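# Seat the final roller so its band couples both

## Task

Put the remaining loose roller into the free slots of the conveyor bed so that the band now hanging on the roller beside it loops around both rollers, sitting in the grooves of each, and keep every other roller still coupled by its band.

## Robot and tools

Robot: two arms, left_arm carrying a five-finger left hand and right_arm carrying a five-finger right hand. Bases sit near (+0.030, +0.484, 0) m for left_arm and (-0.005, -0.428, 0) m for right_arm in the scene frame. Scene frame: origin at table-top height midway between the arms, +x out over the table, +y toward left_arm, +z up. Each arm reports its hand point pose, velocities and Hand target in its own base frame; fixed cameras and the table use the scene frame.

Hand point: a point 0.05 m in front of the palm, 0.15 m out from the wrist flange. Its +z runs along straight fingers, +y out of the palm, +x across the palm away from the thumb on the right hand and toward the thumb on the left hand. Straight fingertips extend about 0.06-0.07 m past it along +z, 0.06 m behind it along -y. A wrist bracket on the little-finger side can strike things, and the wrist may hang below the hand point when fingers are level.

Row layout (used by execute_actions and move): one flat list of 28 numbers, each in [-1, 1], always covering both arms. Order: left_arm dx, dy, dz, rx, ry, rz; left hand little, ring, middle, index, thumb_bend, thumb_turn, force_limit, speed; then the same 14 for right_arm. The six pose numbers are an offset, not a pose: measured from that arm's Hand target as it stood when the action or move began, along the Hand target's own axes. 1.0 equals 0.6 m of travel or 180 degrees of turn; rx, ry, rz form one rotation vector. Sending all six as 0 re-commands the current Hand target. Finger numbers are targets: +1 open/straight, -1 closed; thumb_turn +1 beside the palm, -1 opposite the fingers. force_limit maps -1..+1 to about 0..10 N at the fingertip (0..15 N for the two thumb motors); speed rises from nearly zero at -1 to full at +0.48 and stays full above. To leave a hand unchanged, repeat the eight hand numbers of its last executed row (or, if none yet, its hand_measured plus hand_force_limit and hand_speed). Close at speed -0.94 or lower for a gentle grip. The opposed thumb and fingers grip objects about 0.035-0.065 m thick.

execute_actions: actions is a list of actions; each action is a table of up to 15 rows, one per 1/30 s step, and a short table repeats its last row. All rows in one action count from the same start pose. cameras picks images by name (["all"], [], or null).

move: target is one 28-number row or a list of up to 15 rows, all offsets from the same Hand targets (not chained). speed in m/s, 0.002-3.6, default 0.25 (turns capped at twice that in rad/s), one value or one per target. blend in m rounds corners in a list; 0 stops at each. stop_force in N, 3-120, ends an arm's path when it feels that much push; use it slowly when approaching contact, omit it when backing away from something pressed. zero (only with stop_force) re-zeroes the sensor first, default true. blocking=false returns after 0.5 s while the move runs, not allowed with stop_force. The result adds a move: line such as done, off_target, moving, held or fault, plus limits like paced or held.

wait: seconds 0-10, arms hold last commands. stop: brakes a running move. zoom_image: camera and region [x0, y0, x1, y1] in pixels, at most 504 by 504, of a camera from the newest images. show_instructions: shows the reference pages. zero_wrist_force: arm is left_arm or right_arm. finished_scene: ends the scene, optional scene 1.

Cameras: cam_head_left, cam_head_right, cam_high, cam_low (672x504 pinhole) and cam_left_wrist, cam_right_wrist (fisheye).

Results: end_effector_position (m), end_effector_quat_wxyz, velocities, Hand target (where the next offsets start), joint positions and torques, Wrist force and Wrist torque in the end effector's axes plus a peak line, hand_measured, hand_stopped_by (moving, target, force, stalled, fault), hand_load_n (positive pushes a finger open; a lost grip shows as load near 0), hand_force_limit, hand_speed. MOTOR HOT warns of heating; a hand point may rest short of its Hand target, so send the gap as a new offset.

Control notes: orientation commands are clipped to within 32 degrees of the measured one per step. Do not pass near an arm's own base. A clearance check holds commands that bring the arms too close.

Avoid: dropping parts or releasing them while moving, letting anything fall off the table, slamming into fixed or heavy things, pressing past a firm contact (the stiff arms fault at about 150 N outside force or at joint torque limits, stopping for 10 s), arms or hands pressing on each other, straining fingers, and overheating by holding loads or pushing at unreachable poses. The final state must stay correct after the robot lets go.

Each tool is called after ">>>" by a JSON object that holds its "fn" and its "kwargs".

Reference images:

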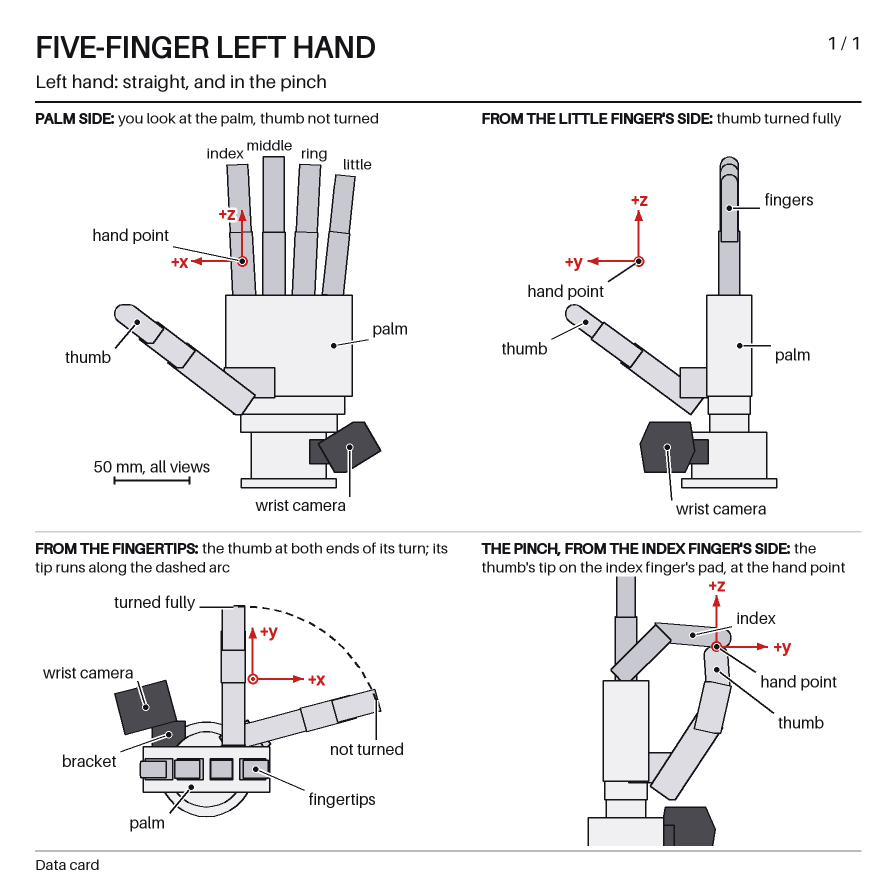

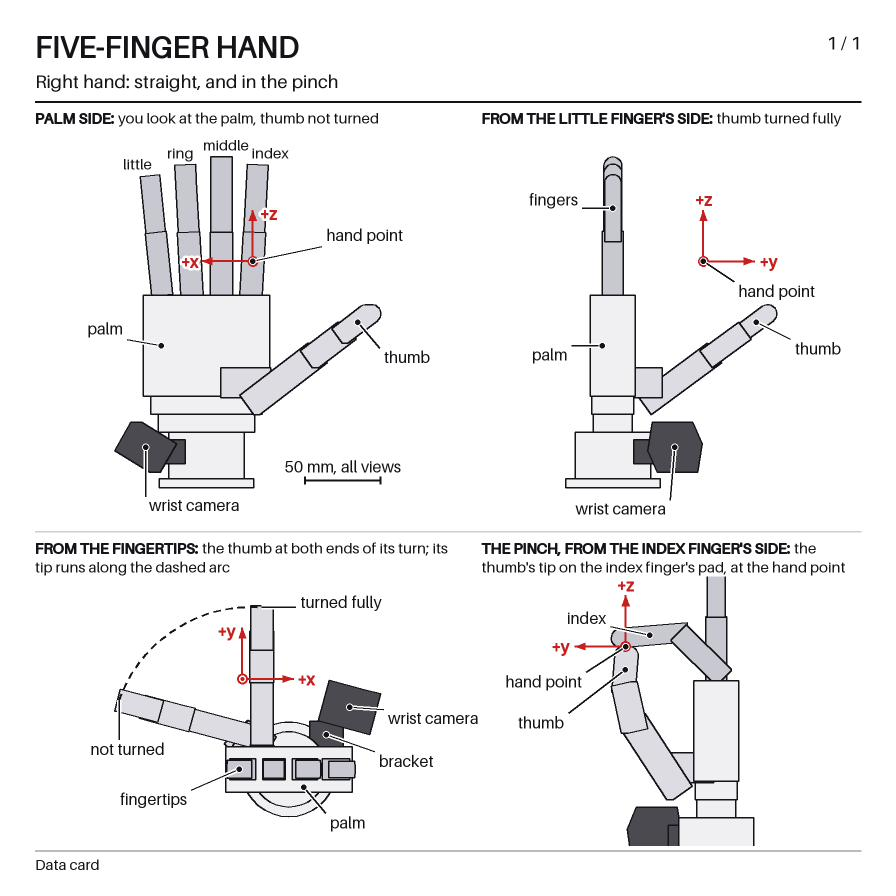

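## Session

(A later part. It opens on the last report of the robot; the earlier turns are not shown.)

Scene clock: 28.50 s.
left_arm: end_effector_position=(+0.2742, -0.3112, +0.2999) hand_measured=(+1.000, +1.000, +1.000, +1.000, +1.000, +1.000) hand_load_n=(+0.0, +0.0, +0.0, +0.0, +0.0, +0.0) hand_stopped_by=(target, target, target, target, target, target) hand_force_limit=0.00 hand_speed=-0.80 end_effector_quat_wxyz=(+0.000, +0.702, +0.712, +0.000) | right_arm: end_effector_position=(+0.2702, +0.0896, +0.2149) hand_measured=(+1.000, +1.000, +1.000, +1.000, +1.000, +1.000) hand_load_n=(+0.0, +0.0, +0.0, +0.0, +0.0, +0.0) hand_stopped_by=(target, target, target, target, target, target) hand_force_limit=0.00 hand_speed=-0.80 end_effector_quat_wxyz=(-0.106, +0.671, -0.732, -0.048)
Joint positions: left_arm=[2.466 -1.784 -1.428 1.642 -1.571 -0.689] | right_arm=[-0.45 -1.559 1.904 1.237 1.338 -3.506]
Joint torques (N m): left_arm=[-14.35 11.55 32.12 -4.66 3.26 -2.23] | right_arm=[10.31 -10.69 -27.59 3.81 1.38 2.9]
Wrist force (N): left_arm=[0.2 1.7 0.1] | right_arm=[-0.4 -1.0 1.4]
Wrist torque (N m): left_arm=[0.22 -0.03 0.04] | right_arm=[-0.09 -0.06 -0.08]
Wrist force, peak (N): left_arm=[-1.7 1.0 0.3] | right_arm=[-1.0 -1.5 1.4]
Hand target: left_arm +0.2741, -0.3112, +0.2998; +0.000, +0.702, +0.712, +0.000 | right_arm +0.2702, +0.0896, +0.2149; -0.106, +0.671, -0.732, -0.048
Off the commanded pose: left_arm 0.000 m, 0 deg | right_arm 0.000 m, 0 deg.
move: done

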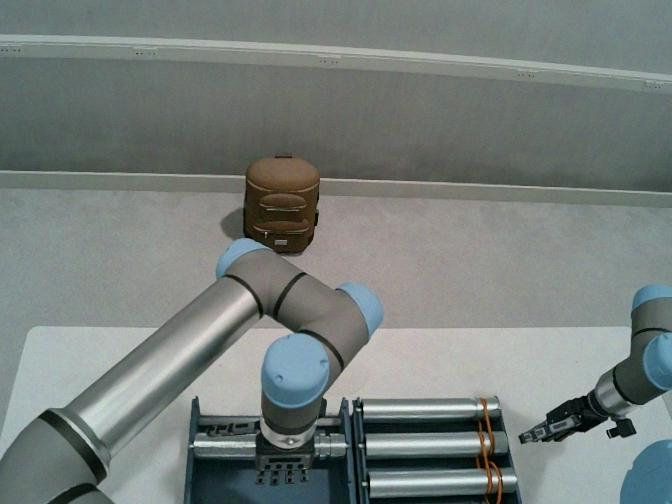

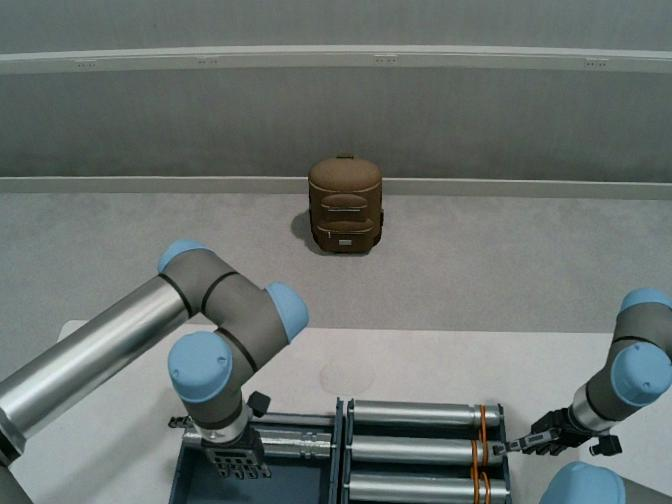

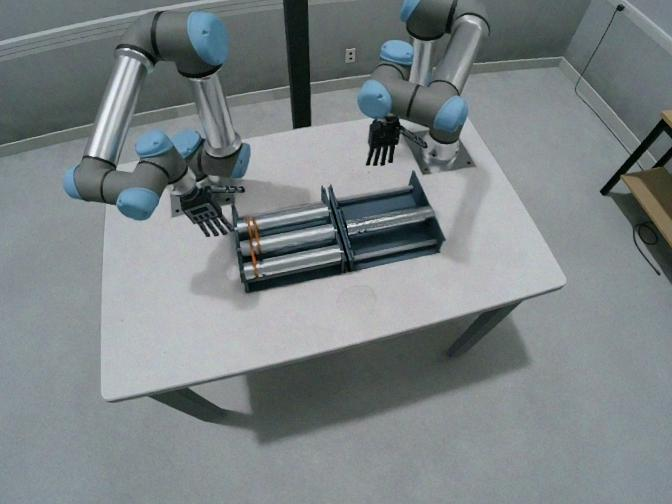

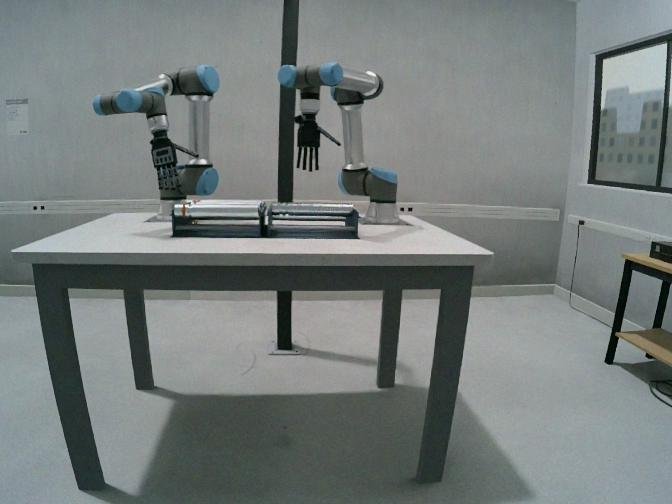

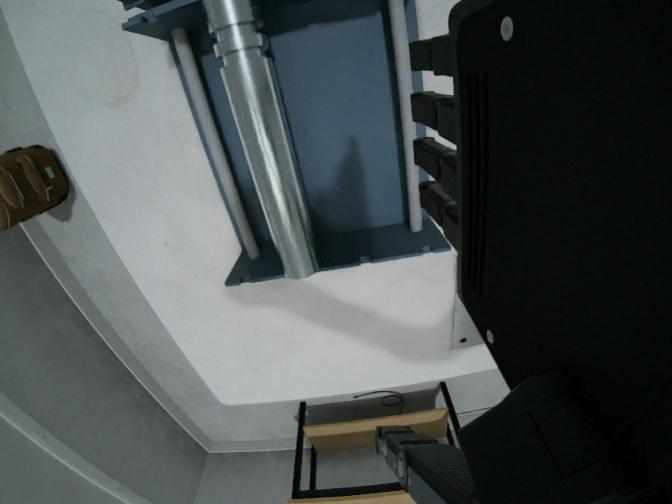

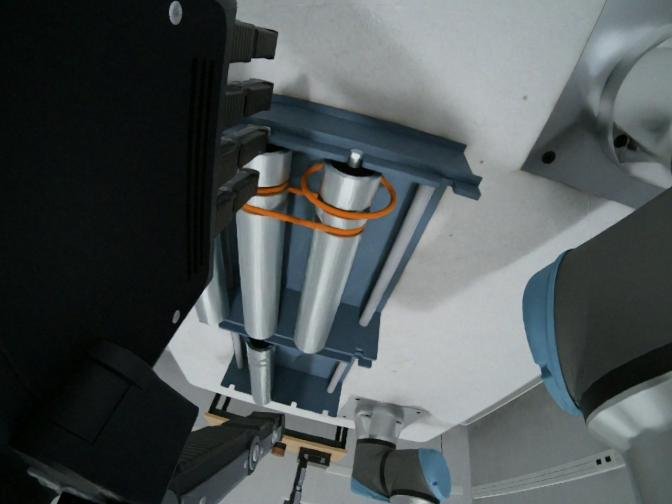

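>>> {"fn": "move", "kwargs": {"target": [0.0508,0.1358,0.1833,0,0,0,1,1,1,1,1,-1,0,0.2, 0,0,0,0,0,0,1,1,1,1,1,1,0,-0.8], "speed": 0.25, "cameras": ["cam_left_wrist","cam_head_left","cam_head_right","cam_low","cam_right_wrist"]}}

Scene clock: 36.53 s.
left_arm: end_effector_position=(+0.3552, -0.2797, +0.1899) hand_measured=(+1.000, +1.000, +1.000, +1.000, +1.000, -1.000) hand_load_n=(+0.0, +0.0, +0.0, +0.0, +0.0, +0.0) hand_stopped_by=(target, target, target, target, target, target) hand_force_limit=0.00 hand_speed=0.20 end_effector_quat_wxyz=(+0.000, +0.702, +0.712, +0.000) | right_arm: end_effector_position=(+0.2702, +0.0896, +0.2149) hand_measured=(+1.000, +1.000, +1.000, +1.000, +1.000, +1.000) hand_load_n=(+0.0, +0.0, +0.0, +0.0, +0.0, +0.0) hand_stopped_by=(target, target, target, target, target, target) hand_force_limit=0.00 hand_speed=-0.80 end_effector_quat_wxyz=(-0.106, +0.671, -0.732, -0.048)
Joint positions: left_arm=[2.646 -1.896 -1.57 1.896 -1.57 -0.509] | right_arm=[-0.45 -1.559 1.904 1.237 1.338 -3.506]
Joint torques (N m): left_arm=[12.72 17.13 5.15 -0.58 3.01 2.07] | right_arm=[11.1 -11.06 -30.06 3.96 1.47 2.8]
Wrist force (N): left_arm=[-0.4 1.1 0.1] | right_arm=[-0.7 -1.2 1.3]
Wrist torque (N m): left_arm=[0.14 0.03 -0.08] | right_arm=[-0.10 0.00 -0.10]
Wrist force, peak (N): left_arm=[0.1 1.9 0.8] | right_arm=[-1.1 -0.8 1.7]
Hand target: left_arm +0.3552, -0.2797, +0.1899; +0.000, +0.702, +0.712, +0.000 | right_arm +0.2702, +0.0896, +0.2149; -0.106, +0.671, -0.732, -0.048
Off the commanded pose: left_arm 0.000 m, 0 deg | right_arm 0.000 m, 0 deg.
move: done
Images, in order (width x height): cam_head_left 672x504, cam_head_right 672x504, cam_low 672x504, cam_left_wrist 672x504, cam_right_wrist 672x504.

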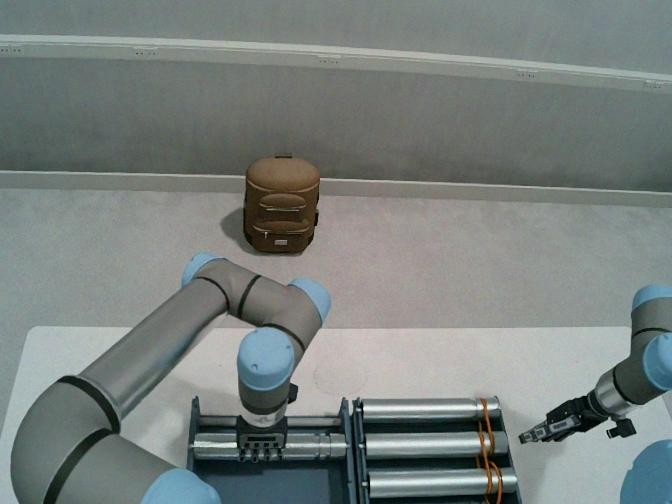

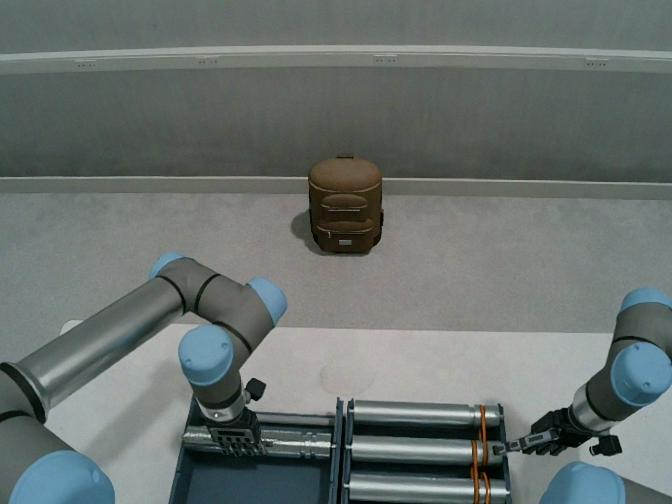

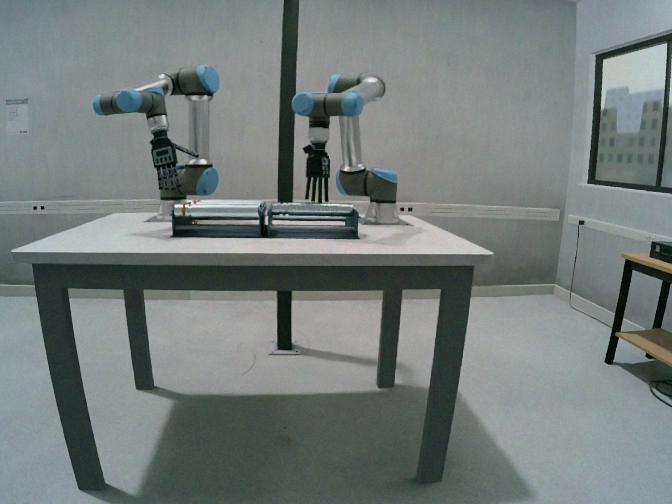

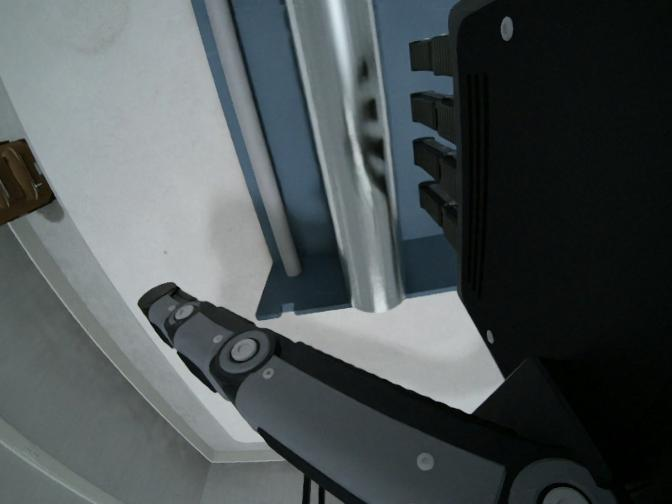

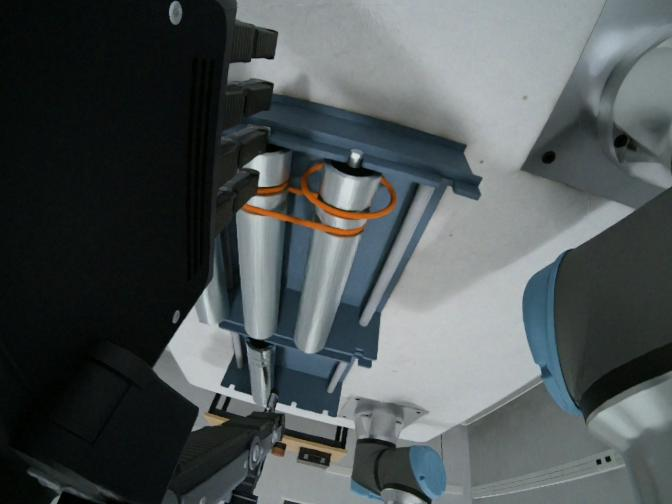

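>>> {"fn": "zoom_image", "kwargs": {"camera": "cam_left_wrist", "region": [240, 0, 500, 260]}}

>>> {"fn": "zoom_image", "kwargs": {"camera": "cam_left_wrist", "region": [100, 220, 500, 504]}}

>>> {"fn": "zoom_image", "kwargs": {"camera": "cam_low", "region": [250, 130, 380, 250]}}

>>> {"fn": "zoom_image", "kwargs": {"camera": "cam_head_left", "region": [180, 380, 360, 504]}}

Scaled by 1.938 from the camera's 672x504 image, which has a finer 960x720 frame.

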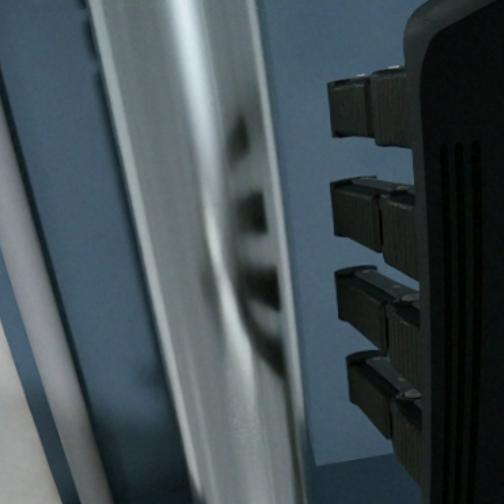

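Scaled by 1.260 from the camera's 672x504 image, which has a finer 960x720 frame.

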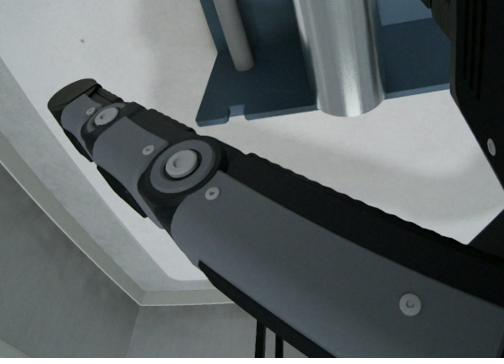

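Scaled by 3.877 from the camera's 672x504 image, which has a finer 960x720 frame.

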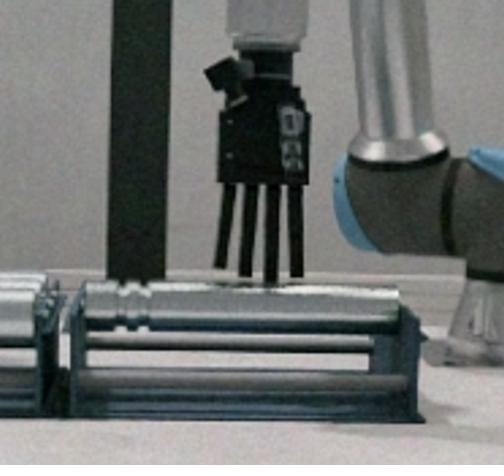

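Scaled by 2.800 from the camera's 672x504 image, which has a finer 960x720 frame.

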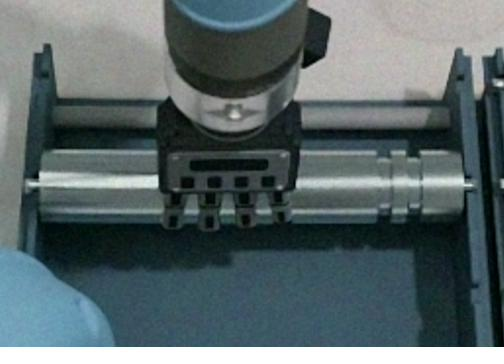

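>>> {"fn": "move", "kwargs": {"target": [0,0,0.0417,0,0,0,1,1,1,1,1,-1,0,0.2, 0,0,0,0,0,0,1,1,1,1,1,1,0,-0.8], "speed": 0.15, "cameras": ["cam_left_wrist","cam_head_left","cam_head_right"]}}

>>> {"fn": "zoom_image", "kwargs": {"camera": "cam_left_wrist", "region": [240, 0, 500, 260]}}

>>> {"fn": "zoom_image", "kwargs": {"camera": "cam_head_left", "region": [180, 380, 360, 504]}}

>>> {"fn": "zoom_image", "kwargs": {"camera": "cam_head_right", "region": [160, 380, 340, 504]}}

Scene clock: 39.73 s.
left_arm: end_effector_position=(+0.3552, -0.2797, +0.1649) hand_measured=(+1.000, +1.000, +1.000, +1.000, +1.000, -1.000) hand_load_n=(+0.0, +0.0, -0.5, +0.0, +0.0, +0.0) hand_stopped_by=(target, target, target, target, target, target) hand_force_limit=0.00 hand_speed=0.20 end_effector_quat_wxyz=(+0.000, +0.702, +0.712, +0.000) | right_arm: end_effector_position=(+0.2702, +0.0896, +0.2149) hand_measured=(+1.000, +1.000, +1.000, +1.000, +1.000, +1.000) hand_load_n=(+0.0, +0.0, +0.0, +0.0, +0.0, +0.0) hand_stopped_by=(target, target, target, target, target, target) hand_force_limit=0.00 hand_speed=-0.80 end_effector_quat_wxyz=(-0.106, +0.671, -0.732, -0.048)
Joint positions: left_arm=[2.646 -1.917 -1.61 1.956 -1.57 -0.509] | right_arm=[-0.45 -1.559 1.904 1.237 1.338 -3.506]
Joint torques (N m): left_arm=[7.71 16.34 5.05 -0.46 2.77 0.27] | right_arm=[10.56 -11.95 -29.61 3.81 1.36 2.88]
Wrist force (N): left_arm=[-0.4 1.3 0.5] | right_arm=[-0.7 -1.2 1.5]
Wrist torque (N m): left_arm=[0.15 0.03 -0.09] | right_arm=[-0.12 0.00 -0.10]
Wrist force, peak (N): left_arm=[-0.7 1.5 -0.1] | right_arm=[-1.0 -0.8 1.7]
Hand target: left_arm +0.3552, -0.2797, +0.1648; +0.000, +0.702, +0.712, +0.000 | right_arm +0.2702, +0.0896, +0.2149; -0.106, +0.671, -0.732, -0.048
Off the commanded pose: left_arm 0.000 m, 0 deg | right_arm 0.000 m, 0 deg.
move: done
Images, in order (width x height): cam_head_left 672x504, cam_head_right 672x504, cam_left_wrist 672x504.

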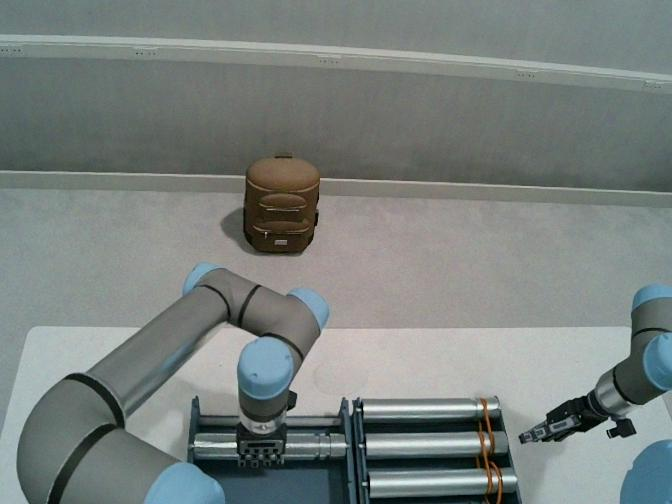

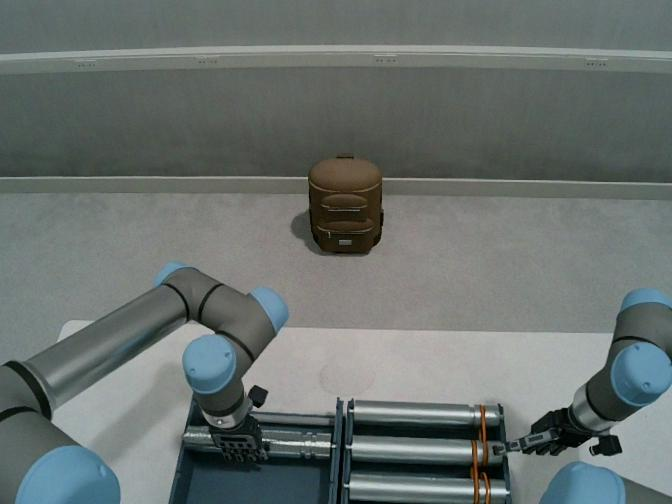

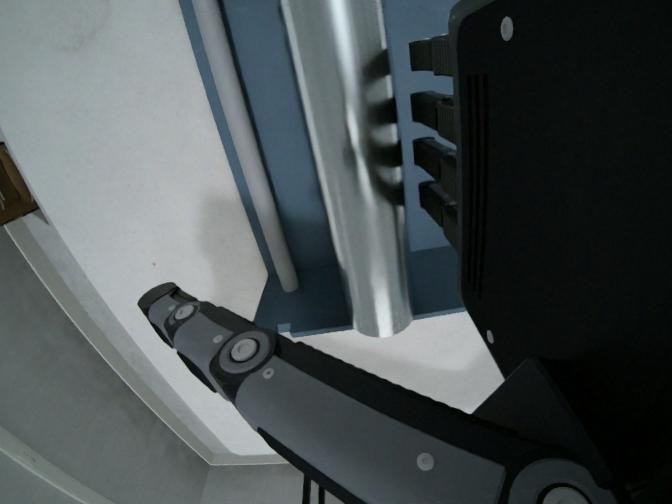

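Scaled by 1.938 from the camera's 672x504 image, which has a finer 960x720 frame.

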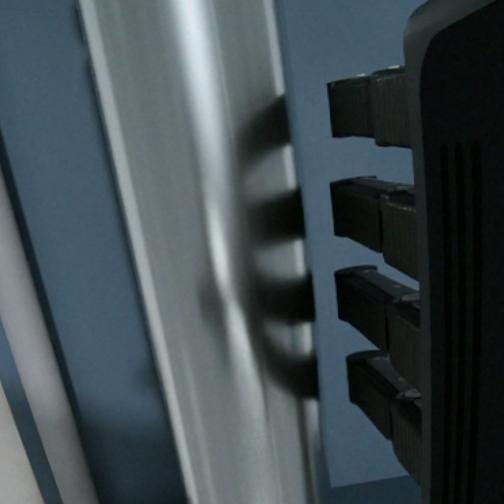

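Scaled by 2.800 from the camera's 672x504 image, which has a finer 960x720 frame.

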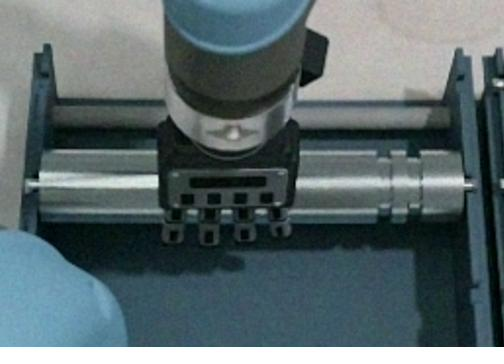

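Scaled by 2.800 from the camera's 672x504 image, which has a finer 960x720 frame.

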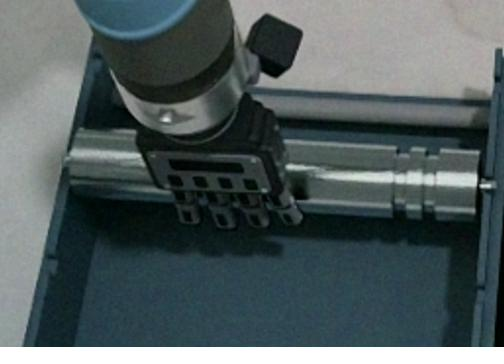

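>>> {"fn": "move", "kwargs": {"target": [0,0,0.0667,0,0,0,1,1,1,1,1,-1,0,0.2, 0,0,0,0,0,0,1,1,1,1,1,1,0,-0.8], "speed": 0.1, "stop_force": 8, "cameras": ["cam_left_wrist","cam_head_left","cam_low"]}}

>>> {"fn": "zoom_image", "kwargs": {"camera": "cam_left_wrist", "region": [240, 0, 500, 260]}}

>>> {"fn": "zoom_image", "kwargs": {"camera": "cam_low", "region": [260, 160, 370, 250]}}

Scene clock: 41.80 s.
left_arm: end_effector_position=(+0.3553, -0.2798, +0.1248) hand_measured=(+1.000, +1.000, +1.000, +1.000, +1.000, -1.000) hand_load_n=(+0.0, +0.0, +0.0, +0.0, -0.5, +0.0) hand_stopped_by=(target, target, target, target, target, target) hand_force_limit=0.00 hand_speed=0.20 end_effector_quat_wxyz=(+0.000, +0.702, +0.712, +0.000) | right_arm: end_effector_position=(+0.2702, +0.0896, +0.2149) hand_measured=(+1.000, +1.000, +1.000, +1.000, +1.000, +1.000) hand_load_n=(+0.0, +0.0, +0.0, +0.0, +0.0, +0.0) hand_stopped_by=(target, target, target, target, target, target) hand_force_limit=0.00 hand_speed=-0.80 end_effector_quat_wxyz=(-0.106, +0.671, -0.732, -0.048)
Joint positions: left_arm=[2.646 -1.956 -1.666 2.052 -1.57 -0.509] | right_arm=[-0.45 -1.559 1.904 1.237 1.338 -3.506]
Joint torques (N m): left_arm=[-12.27 16.28 3.56 -0.55 2.31 -0.6] | right_arm=[10.63 -11.26 -30.04 3.81 1.36 2.76]
Wrist force (N): left_arm=[0.1 1.0 0.1] | right_arm=[-0.7 -1.1 1.3]
Wrist torque (N m): left_arm=[0.16 -0.07 -0.02] | right_arm=[-0.09 0.00 -0.09]
Wrist force, peak (N): left_arm=[-0.3 1.5 0.6] | right_arm=[-0.9 -1.3 1.5]
Hand target: left_arm +0.3552, -0.2798, +0.1248; +0.000, +0.702, +0.712, +0.000 | right_arm +0.2702, +0.0896, +0.2149; -0.106, +0.671, -0.732, -0.048
Off the commanded pose: left_arm 0.000 m, 0 deg | right_arm 0.000 m, 0 deg.
move: done
Images, in order (width x height): cam_head_left 672x504, cam_low 672x504, cam_left_wrist 672x504.

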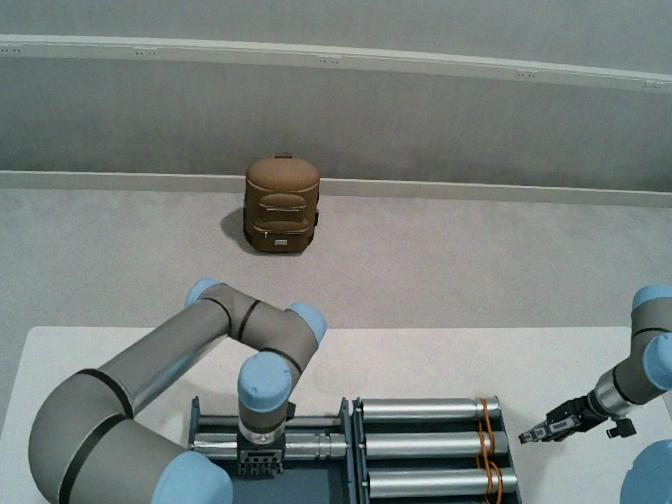

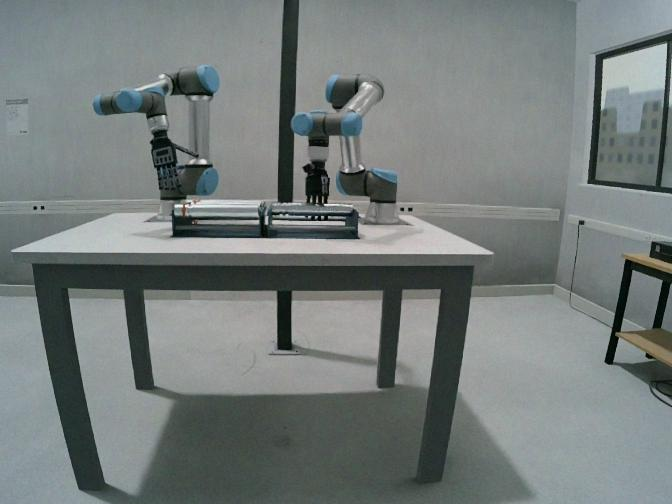

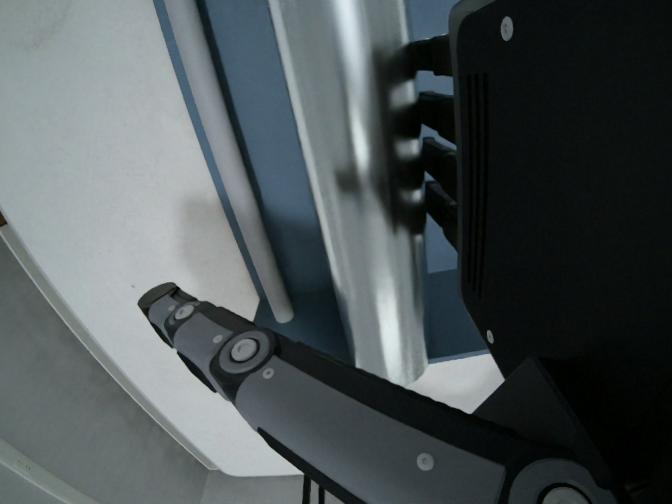

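Scaled by 1.938 from the camera's 672x504 image, which has a finer 960x720 frame.

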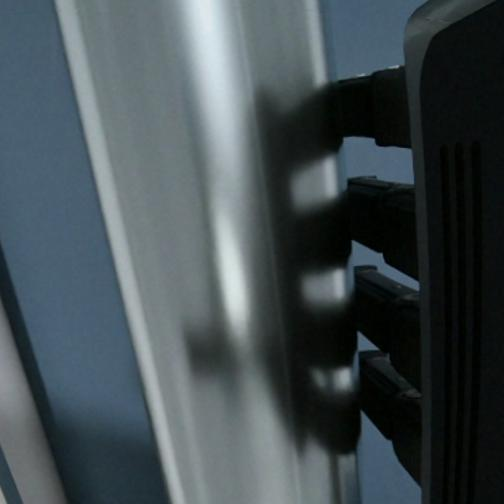

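Scaled by 4.582 from the camera's 672x504 image, which has a finer 960x720 frame.

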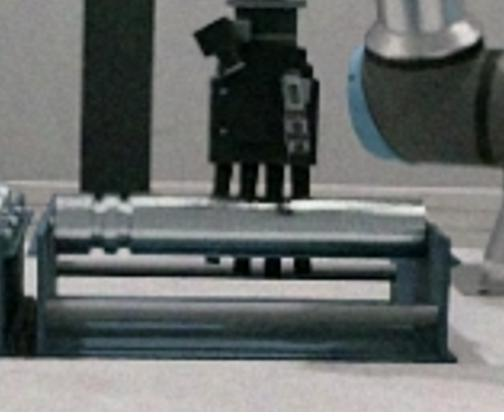

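>>> {"fn": "move", "kwargs": {"target": [0,0,0.028,0,0,0,1,1,1,1,1,-1,0,0.2, 0,0,0,0,0,0,1,1,1,1,1,1,0,-0.8], "speed": 0.06, "stop_force": 6, "cameras": ["cam_left_wrist","cam_head_left","cam_low"]}}

>>> {"fn": "zoom_image", "kwargs": {"camera": "cam_low", "region": [260, 160, 370, 250]}}

>>> {"fn": "zoom_image", "kwargs": {"camera": "cam_left_wrist", "region": [120, 0, 500, 400]}}

Scene clock: 44.40 s.
left_arm: end_effector_position=(+0.3553, -0.2798, +0.1080) hand_measured=(+1.000, +1.000, +1.000, +1.000, +1.000, -1.000) hand_load_n=(+0.0, +0.0, +0.0, +0.0, +0.0, +0.0) hand_stopped_by=(target, target, target, target, target, target) hand_force_limit=0.00 hand_speed=0.20 end_effector_quat_wxyz=(+0.000, +0.702, +0.712, +0.000) | right_arm: end_effector_position=(+0.2702, +0.0896, +0.2149) hand_measured=(+1.000, +1.000, +1.000, +1.000, +1.000, +1.000) hand_load_n=(+0.0, +0.0, +0.0, +0.0, +0.0, +0.0) hand_stopped_by=(target, target, target, target, target, target) hand_force_limit=0.00 hand_speed=-0.80 end_effector_quat_wxyz=(-0.106, +0.671, -0.732, -0.048)
Joint positions: left_arm=[2.646 -1.975 -1.686 2.091 -1.57 -0.509] | right_arm=[-0.45 -1.559 1.904 1.237 1.338 -3.506]
Joint torques (N m): left_arm=[-12.49 16.7 3.93 -0.55 0.94 1.53] | right_arm=[10.51 -11.71 -30.09 3.74 1.37 2.77]
Wrist force (N): left_arm=[0.0 1.4 0.1] | right_arm=[-0.6 -1.2 1.4]
Wrist torque (N m): left_arm=[0.21 -0.06 -0.03] | right_arm=[-0.11 -0.03 -0.08]
Wrist force, peak (N): left_arm=[-0.4 1.4 0.8] | right_arm=[-0.8 -1.4 1.5]
Hand target: left_arm +0.3553, -0.2798, +0.1080; +0.000, +0.702, +0.712, +0.000 | right_arm +0.2702, +0.0896, +0.2149; -0.106, +0.671, -0.732, -0.048
Off the commanded pose: left_arm 0.000 m, 0 deg | right_arm 0.000 m, 0 deg.
move: done
Images, in order (width x height): cam_head_left 672x504, cam_low 672x504, cam_left_wrist 672x504.

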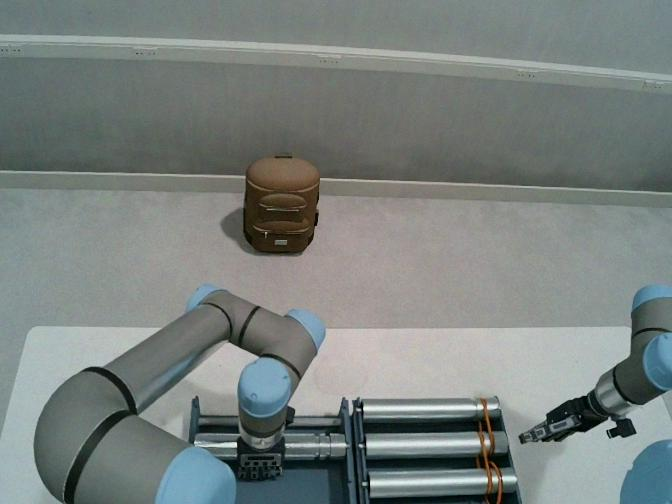

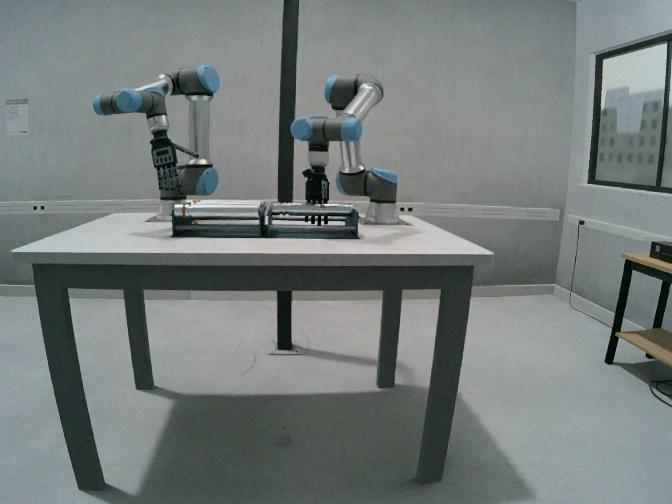

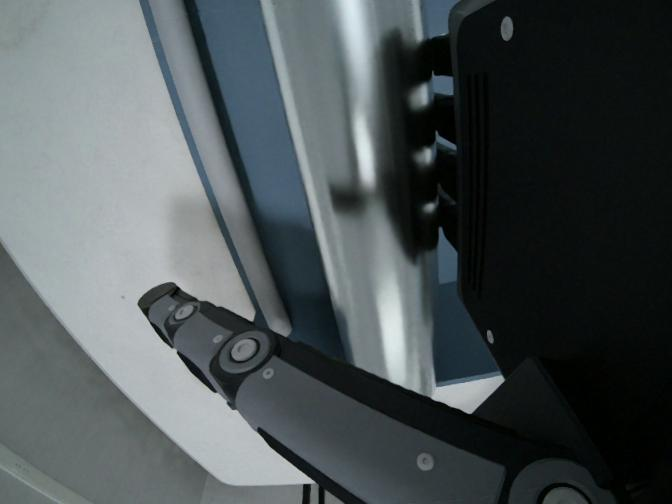

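Scaled by 4.582 from the camera's 672x504 image, which has a finer 960x720 frame.

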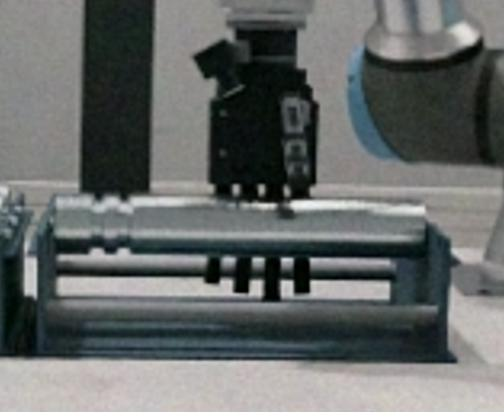

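Scaled by 1.260 from the camera's 672x504 image, which has a finer 960x720 frame.

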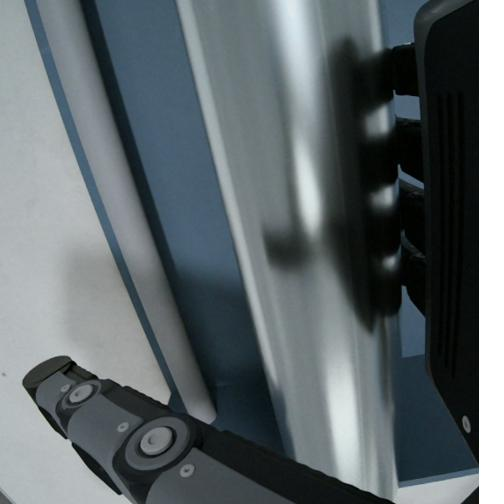

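>>> {"fn": "move", "kwargs": {"target": [0,0,0,0,0,0,1,1,1,1,-0.4,-1,-0.6,-0.8, 0,0,0,0,0,0,1,1,1,1,1,1,0,-0.8], "cameras": ["cam_left_wrist"]}}

Scene clock: 48.17 s.
left_arm: end_effector_position=(+0.3553, -0.2798, +0.1080) hand_measured=(+1.000, +1.000, +1.000, +1.000, +0.096, -1.000) hand_load_n=(+0.0, +0.0, +0.0, +0.0, +3.0, +0.0) hand_stopped_by=(target, target, target, target, force, target) hand_force_limit=-0.60 hand_speed=-0.80 end_effector_quat_wxyz=(+0.000, +0.702, +0.712, +0.000) | right_arm: end_effector_position=(+0.2702, +0.0896, +0.2149) hand_measured=(+1.000, +1.000, +1.000, +1.000, +1.000, +1.000) hand_load_n=(+0.0, +0.0, +0.0, +0.0, -0.5, +0.0) hand_stopped_by=(target, target, target, target, target, target) hand_force_limit=0.00 hand_speed=-0.80 end_effector_quat_wxyz=(-0.106, +0.671, -0.732, -0.048)
Joint positions: left_arm=[2.646 -1.975 -1.686 2.091 -1.57 -0.509] | right_arm=[-0.45 -1.559 1.904 1.237 1.338 -3.506]
Joint torques (N m): left_arm=[-12.8 18.02 4.07 -1.58 -1.03 1.52] | right_arm=[10.8 -11.6 -29.81 3.69 1.47 2.6]
Wrist force (N): left_arm=[-0.1 3.7 -0.8] | right_arm=[-0.7 -1.2 1.3]
Wrist torque (N m): left_arm=[0.17 -0.03 -0.06] | right_arm=[-0.10 0.01 -0.09]
Wrist force, peak (N): left_arm=[0.0 4.1 -1.4] | right_arm=[-1.1 -1.2 1.5]
Hand target: left_arm +0.3553, -0.2798, +0.1080; +0.000, +0.702, +0.712, +0.000 | right_arm +0.2702, +0.0896, +0.2149; -0.106, +0.671, -0.732, -0.048
Off the commanded pose: left_arm 0.000 m, 0 deg | right_arm 0.000 m, 0 deg.
move: done
Images, in order (width x height): cam_left_wrist 672x504.

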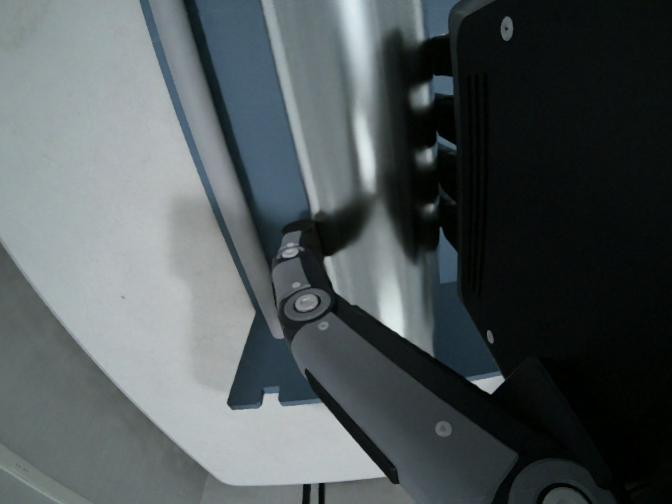

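>>> {"fn": "move", "kwargs": {"target": [0,0,0,0,0,0,-0.4,-0.4,-0.4,-0.4,-0.4,-1,-0.4,-0.82, 0,0,0,0,0,0,1,1,1,1,1,1,0,-0.8], "cameras": ["cam_left_wrist","cam_low","cam_head_left"]}}

>>> {"fn": "zoom_image", "kwargs": {"camera": "cam_low", "region": [260, 160, 370, 250]}}

Scene clock: 49.57 s.
left_arm: end_effector_position=(+0.3552, -0.2797, +0.1080) hand_measured=(+0.702, +0.652, +0.620, +0.602, +0.098, -1.000) hand_load_n=(+0.0, +1.5, +4.5, +3.5, +10.5, +0.0) hand_stopped_by=(force, force, force, force, force, target) hand_force_limit=-0.40 hand_speed=-0.82 end_effector_quat_wxyz=(+0.000, +0.702, +0.712, +0.000) | right_arm: end_effector_position=(+0.2702, +0.0896, +0.2149) hand_measured=(+1.000, +1.000, +1.000, +1.000, +1.000, +1.000) hand_load_n=(+0.0, -0.5, +0.0, +0.0, +0.0, +0.0) hand_stopped_by=(target, target, target, target, target, target) hand_force_limit=0.00 hand_speed=-0.80 end_effector_quat_wxyz=(-0.106, +0.671, -0.732, -0.048)
Joint positions: left_arm=[2.646 -1.975 -1.686 2.091 -1.57 -0.509] | right_arm=[-0.45 -1.559 1.904 1.237 1.338 -3.506]
Joint torques (N m): left_arm=[-5.27 23.72 16.62 0.97 -1.77 1.26] | right_arm=[10.54 -11.27 -29.93 3.65 1.34 2.7]
Wrist force (N): left_arm=[-0.2 -15.3 7.2] | right_arm=[-0.8 -1.0 1.0]
Wrist torque (N m): left_arm=[0.20 0.08 0.42] | right_arm=[-0.06 0.02 -0.09]
Wrist force, peak (N): left_arm=[0.1 -15.8 7.3] | right_arm=[-1.1 -1.3 1.3]
Hand target: left_arm +0.3553, -0.2798, +0.1080; +0.000, +0.702, +0.712, +0.000 | right_arm +0.2702, +0.0896, +0.2149; -0.106, +0.671, -0.732, -0.048
Off the commanded pose: left_arm 0.000 m, 0 deg | right_arm 0.000 m, 0 deg.
move: done
Images, in order (width x height): cam_head_left 672x504, cam_low 672x504, cam_left_wrist 672x504.

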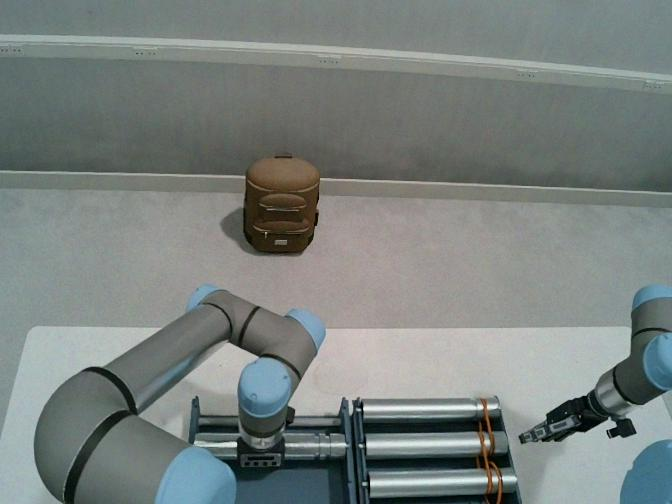

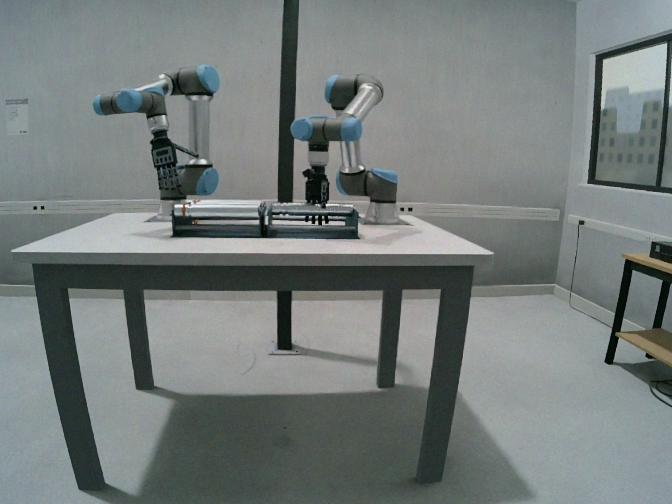

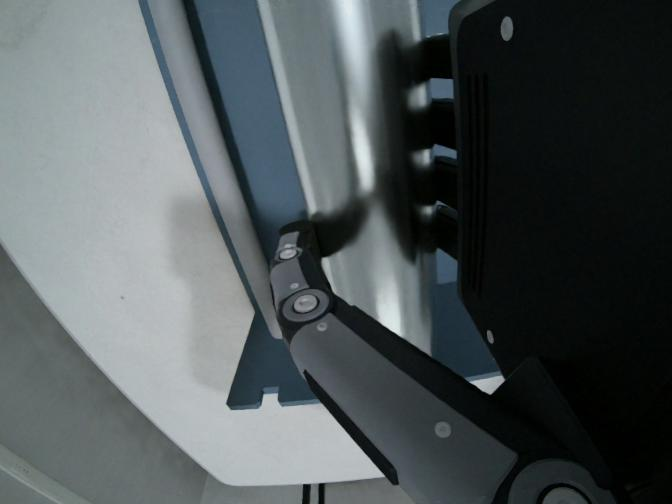

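Scaled by 4.582 from the camera's 672x504 image, which has a finer 960x720 frame.

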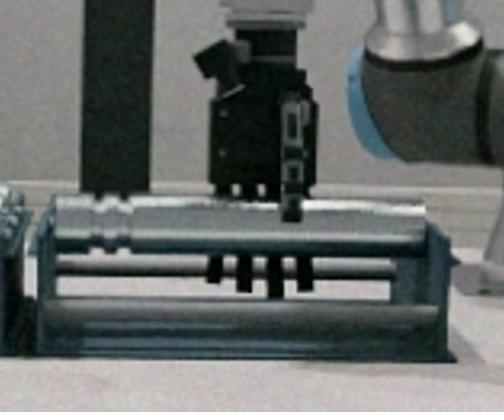

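>>> {"fn": "move", "kwargs": {"target": [[0,0,0,0,0,0,1,1,1,1,0.6,-1,-0.4,-0.3, 0,0,0,0,0,0,1,1,1,1,1,1,0,-0.8],[0,-0.018,0.0133,0,0,0,1,1,1,1,0.6,-1,-0.4,-0.3, 0,0,0,0,0,0,1,1,1,1,1,1,0,-0.8]], "speed": 0.05, "cameras": ["cam_left_wrist"]}}

Scene clock: 51.47 s.
left_arm: end_effector_position=(+0.3445, -0.2799, +0.1001) hand_measured=(+1.000, +1.000, +1.000, +1.000, +0.600, -1.000) hand_load_n=(+0.0, +0.5, +0.0, +0.0, +0.0, +0.0) hand_stopped_by=(target, target, target, target, target, target) hand_force_limit=-0.40 hand_speed=-0.30 end_effector_quat_wxyz=(+0.000, +0.702, +0.712, +0.000) | right_arm: end_effector_position=(+0.2702, +0.0896, +0.2149) hand_measured=(+1.000, +1.000, +1.000, +1.000, +1.000, +1.000) hand_load_n=(-0.5, +0.0, +0.0, +0.0, +0.0, +0.0) hand_stopped_by=(target, target, target, target, target, target) hand_force_limit=0.00 hand_speed=-0.80 end_effector_quat_wxyz=(-0.106, +0.671, -0.732, -0.048)
Joint positions: left_arm=[2.633 -1.969 -1.719 2.118 -1.57 -0.522] | right_arm=[-0.45 -1.559 1.904 1.237 1.338 -3.506]
Joint torques (N m): left_arm=[-12.44 38.85 3.33 -0.77 -1.97 -1.84] | right_arm=[10.75 -11.21 -29.51 3.64 1.42 2.73]
Wrist force (N): left_arm=[-0.7 1.0 -0.3] | right_arm=[-0.9 -1.0 1.2]
Wrist torque (N m): left_arm=[0.19 0.05 -0.02] | right_arm=[-0.07 0.04 -0.10]
Wrist force, peak (N): left_arm=[-0.2 -15.6 7.1] | right_arm=[-0.9 -1.2 1.6]
Hand target: left_arm +0.3445, -0.2799, +0.1000; +0.000, +0.702, +0.712, +0.000 | right_arm +0.2702, +0.0896, +0.2149; -0.106, +0.671, -0.732, -0.048
Off the commanded pose: left_arm 0.000 m, 0 deg | right_arm 0.000 m, 0 deg.
move: done
Images, in order (width x height): cam_left_wrist 672x504.

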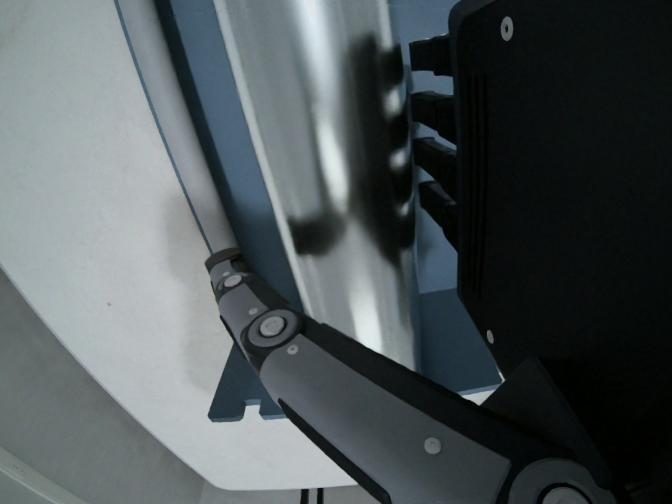

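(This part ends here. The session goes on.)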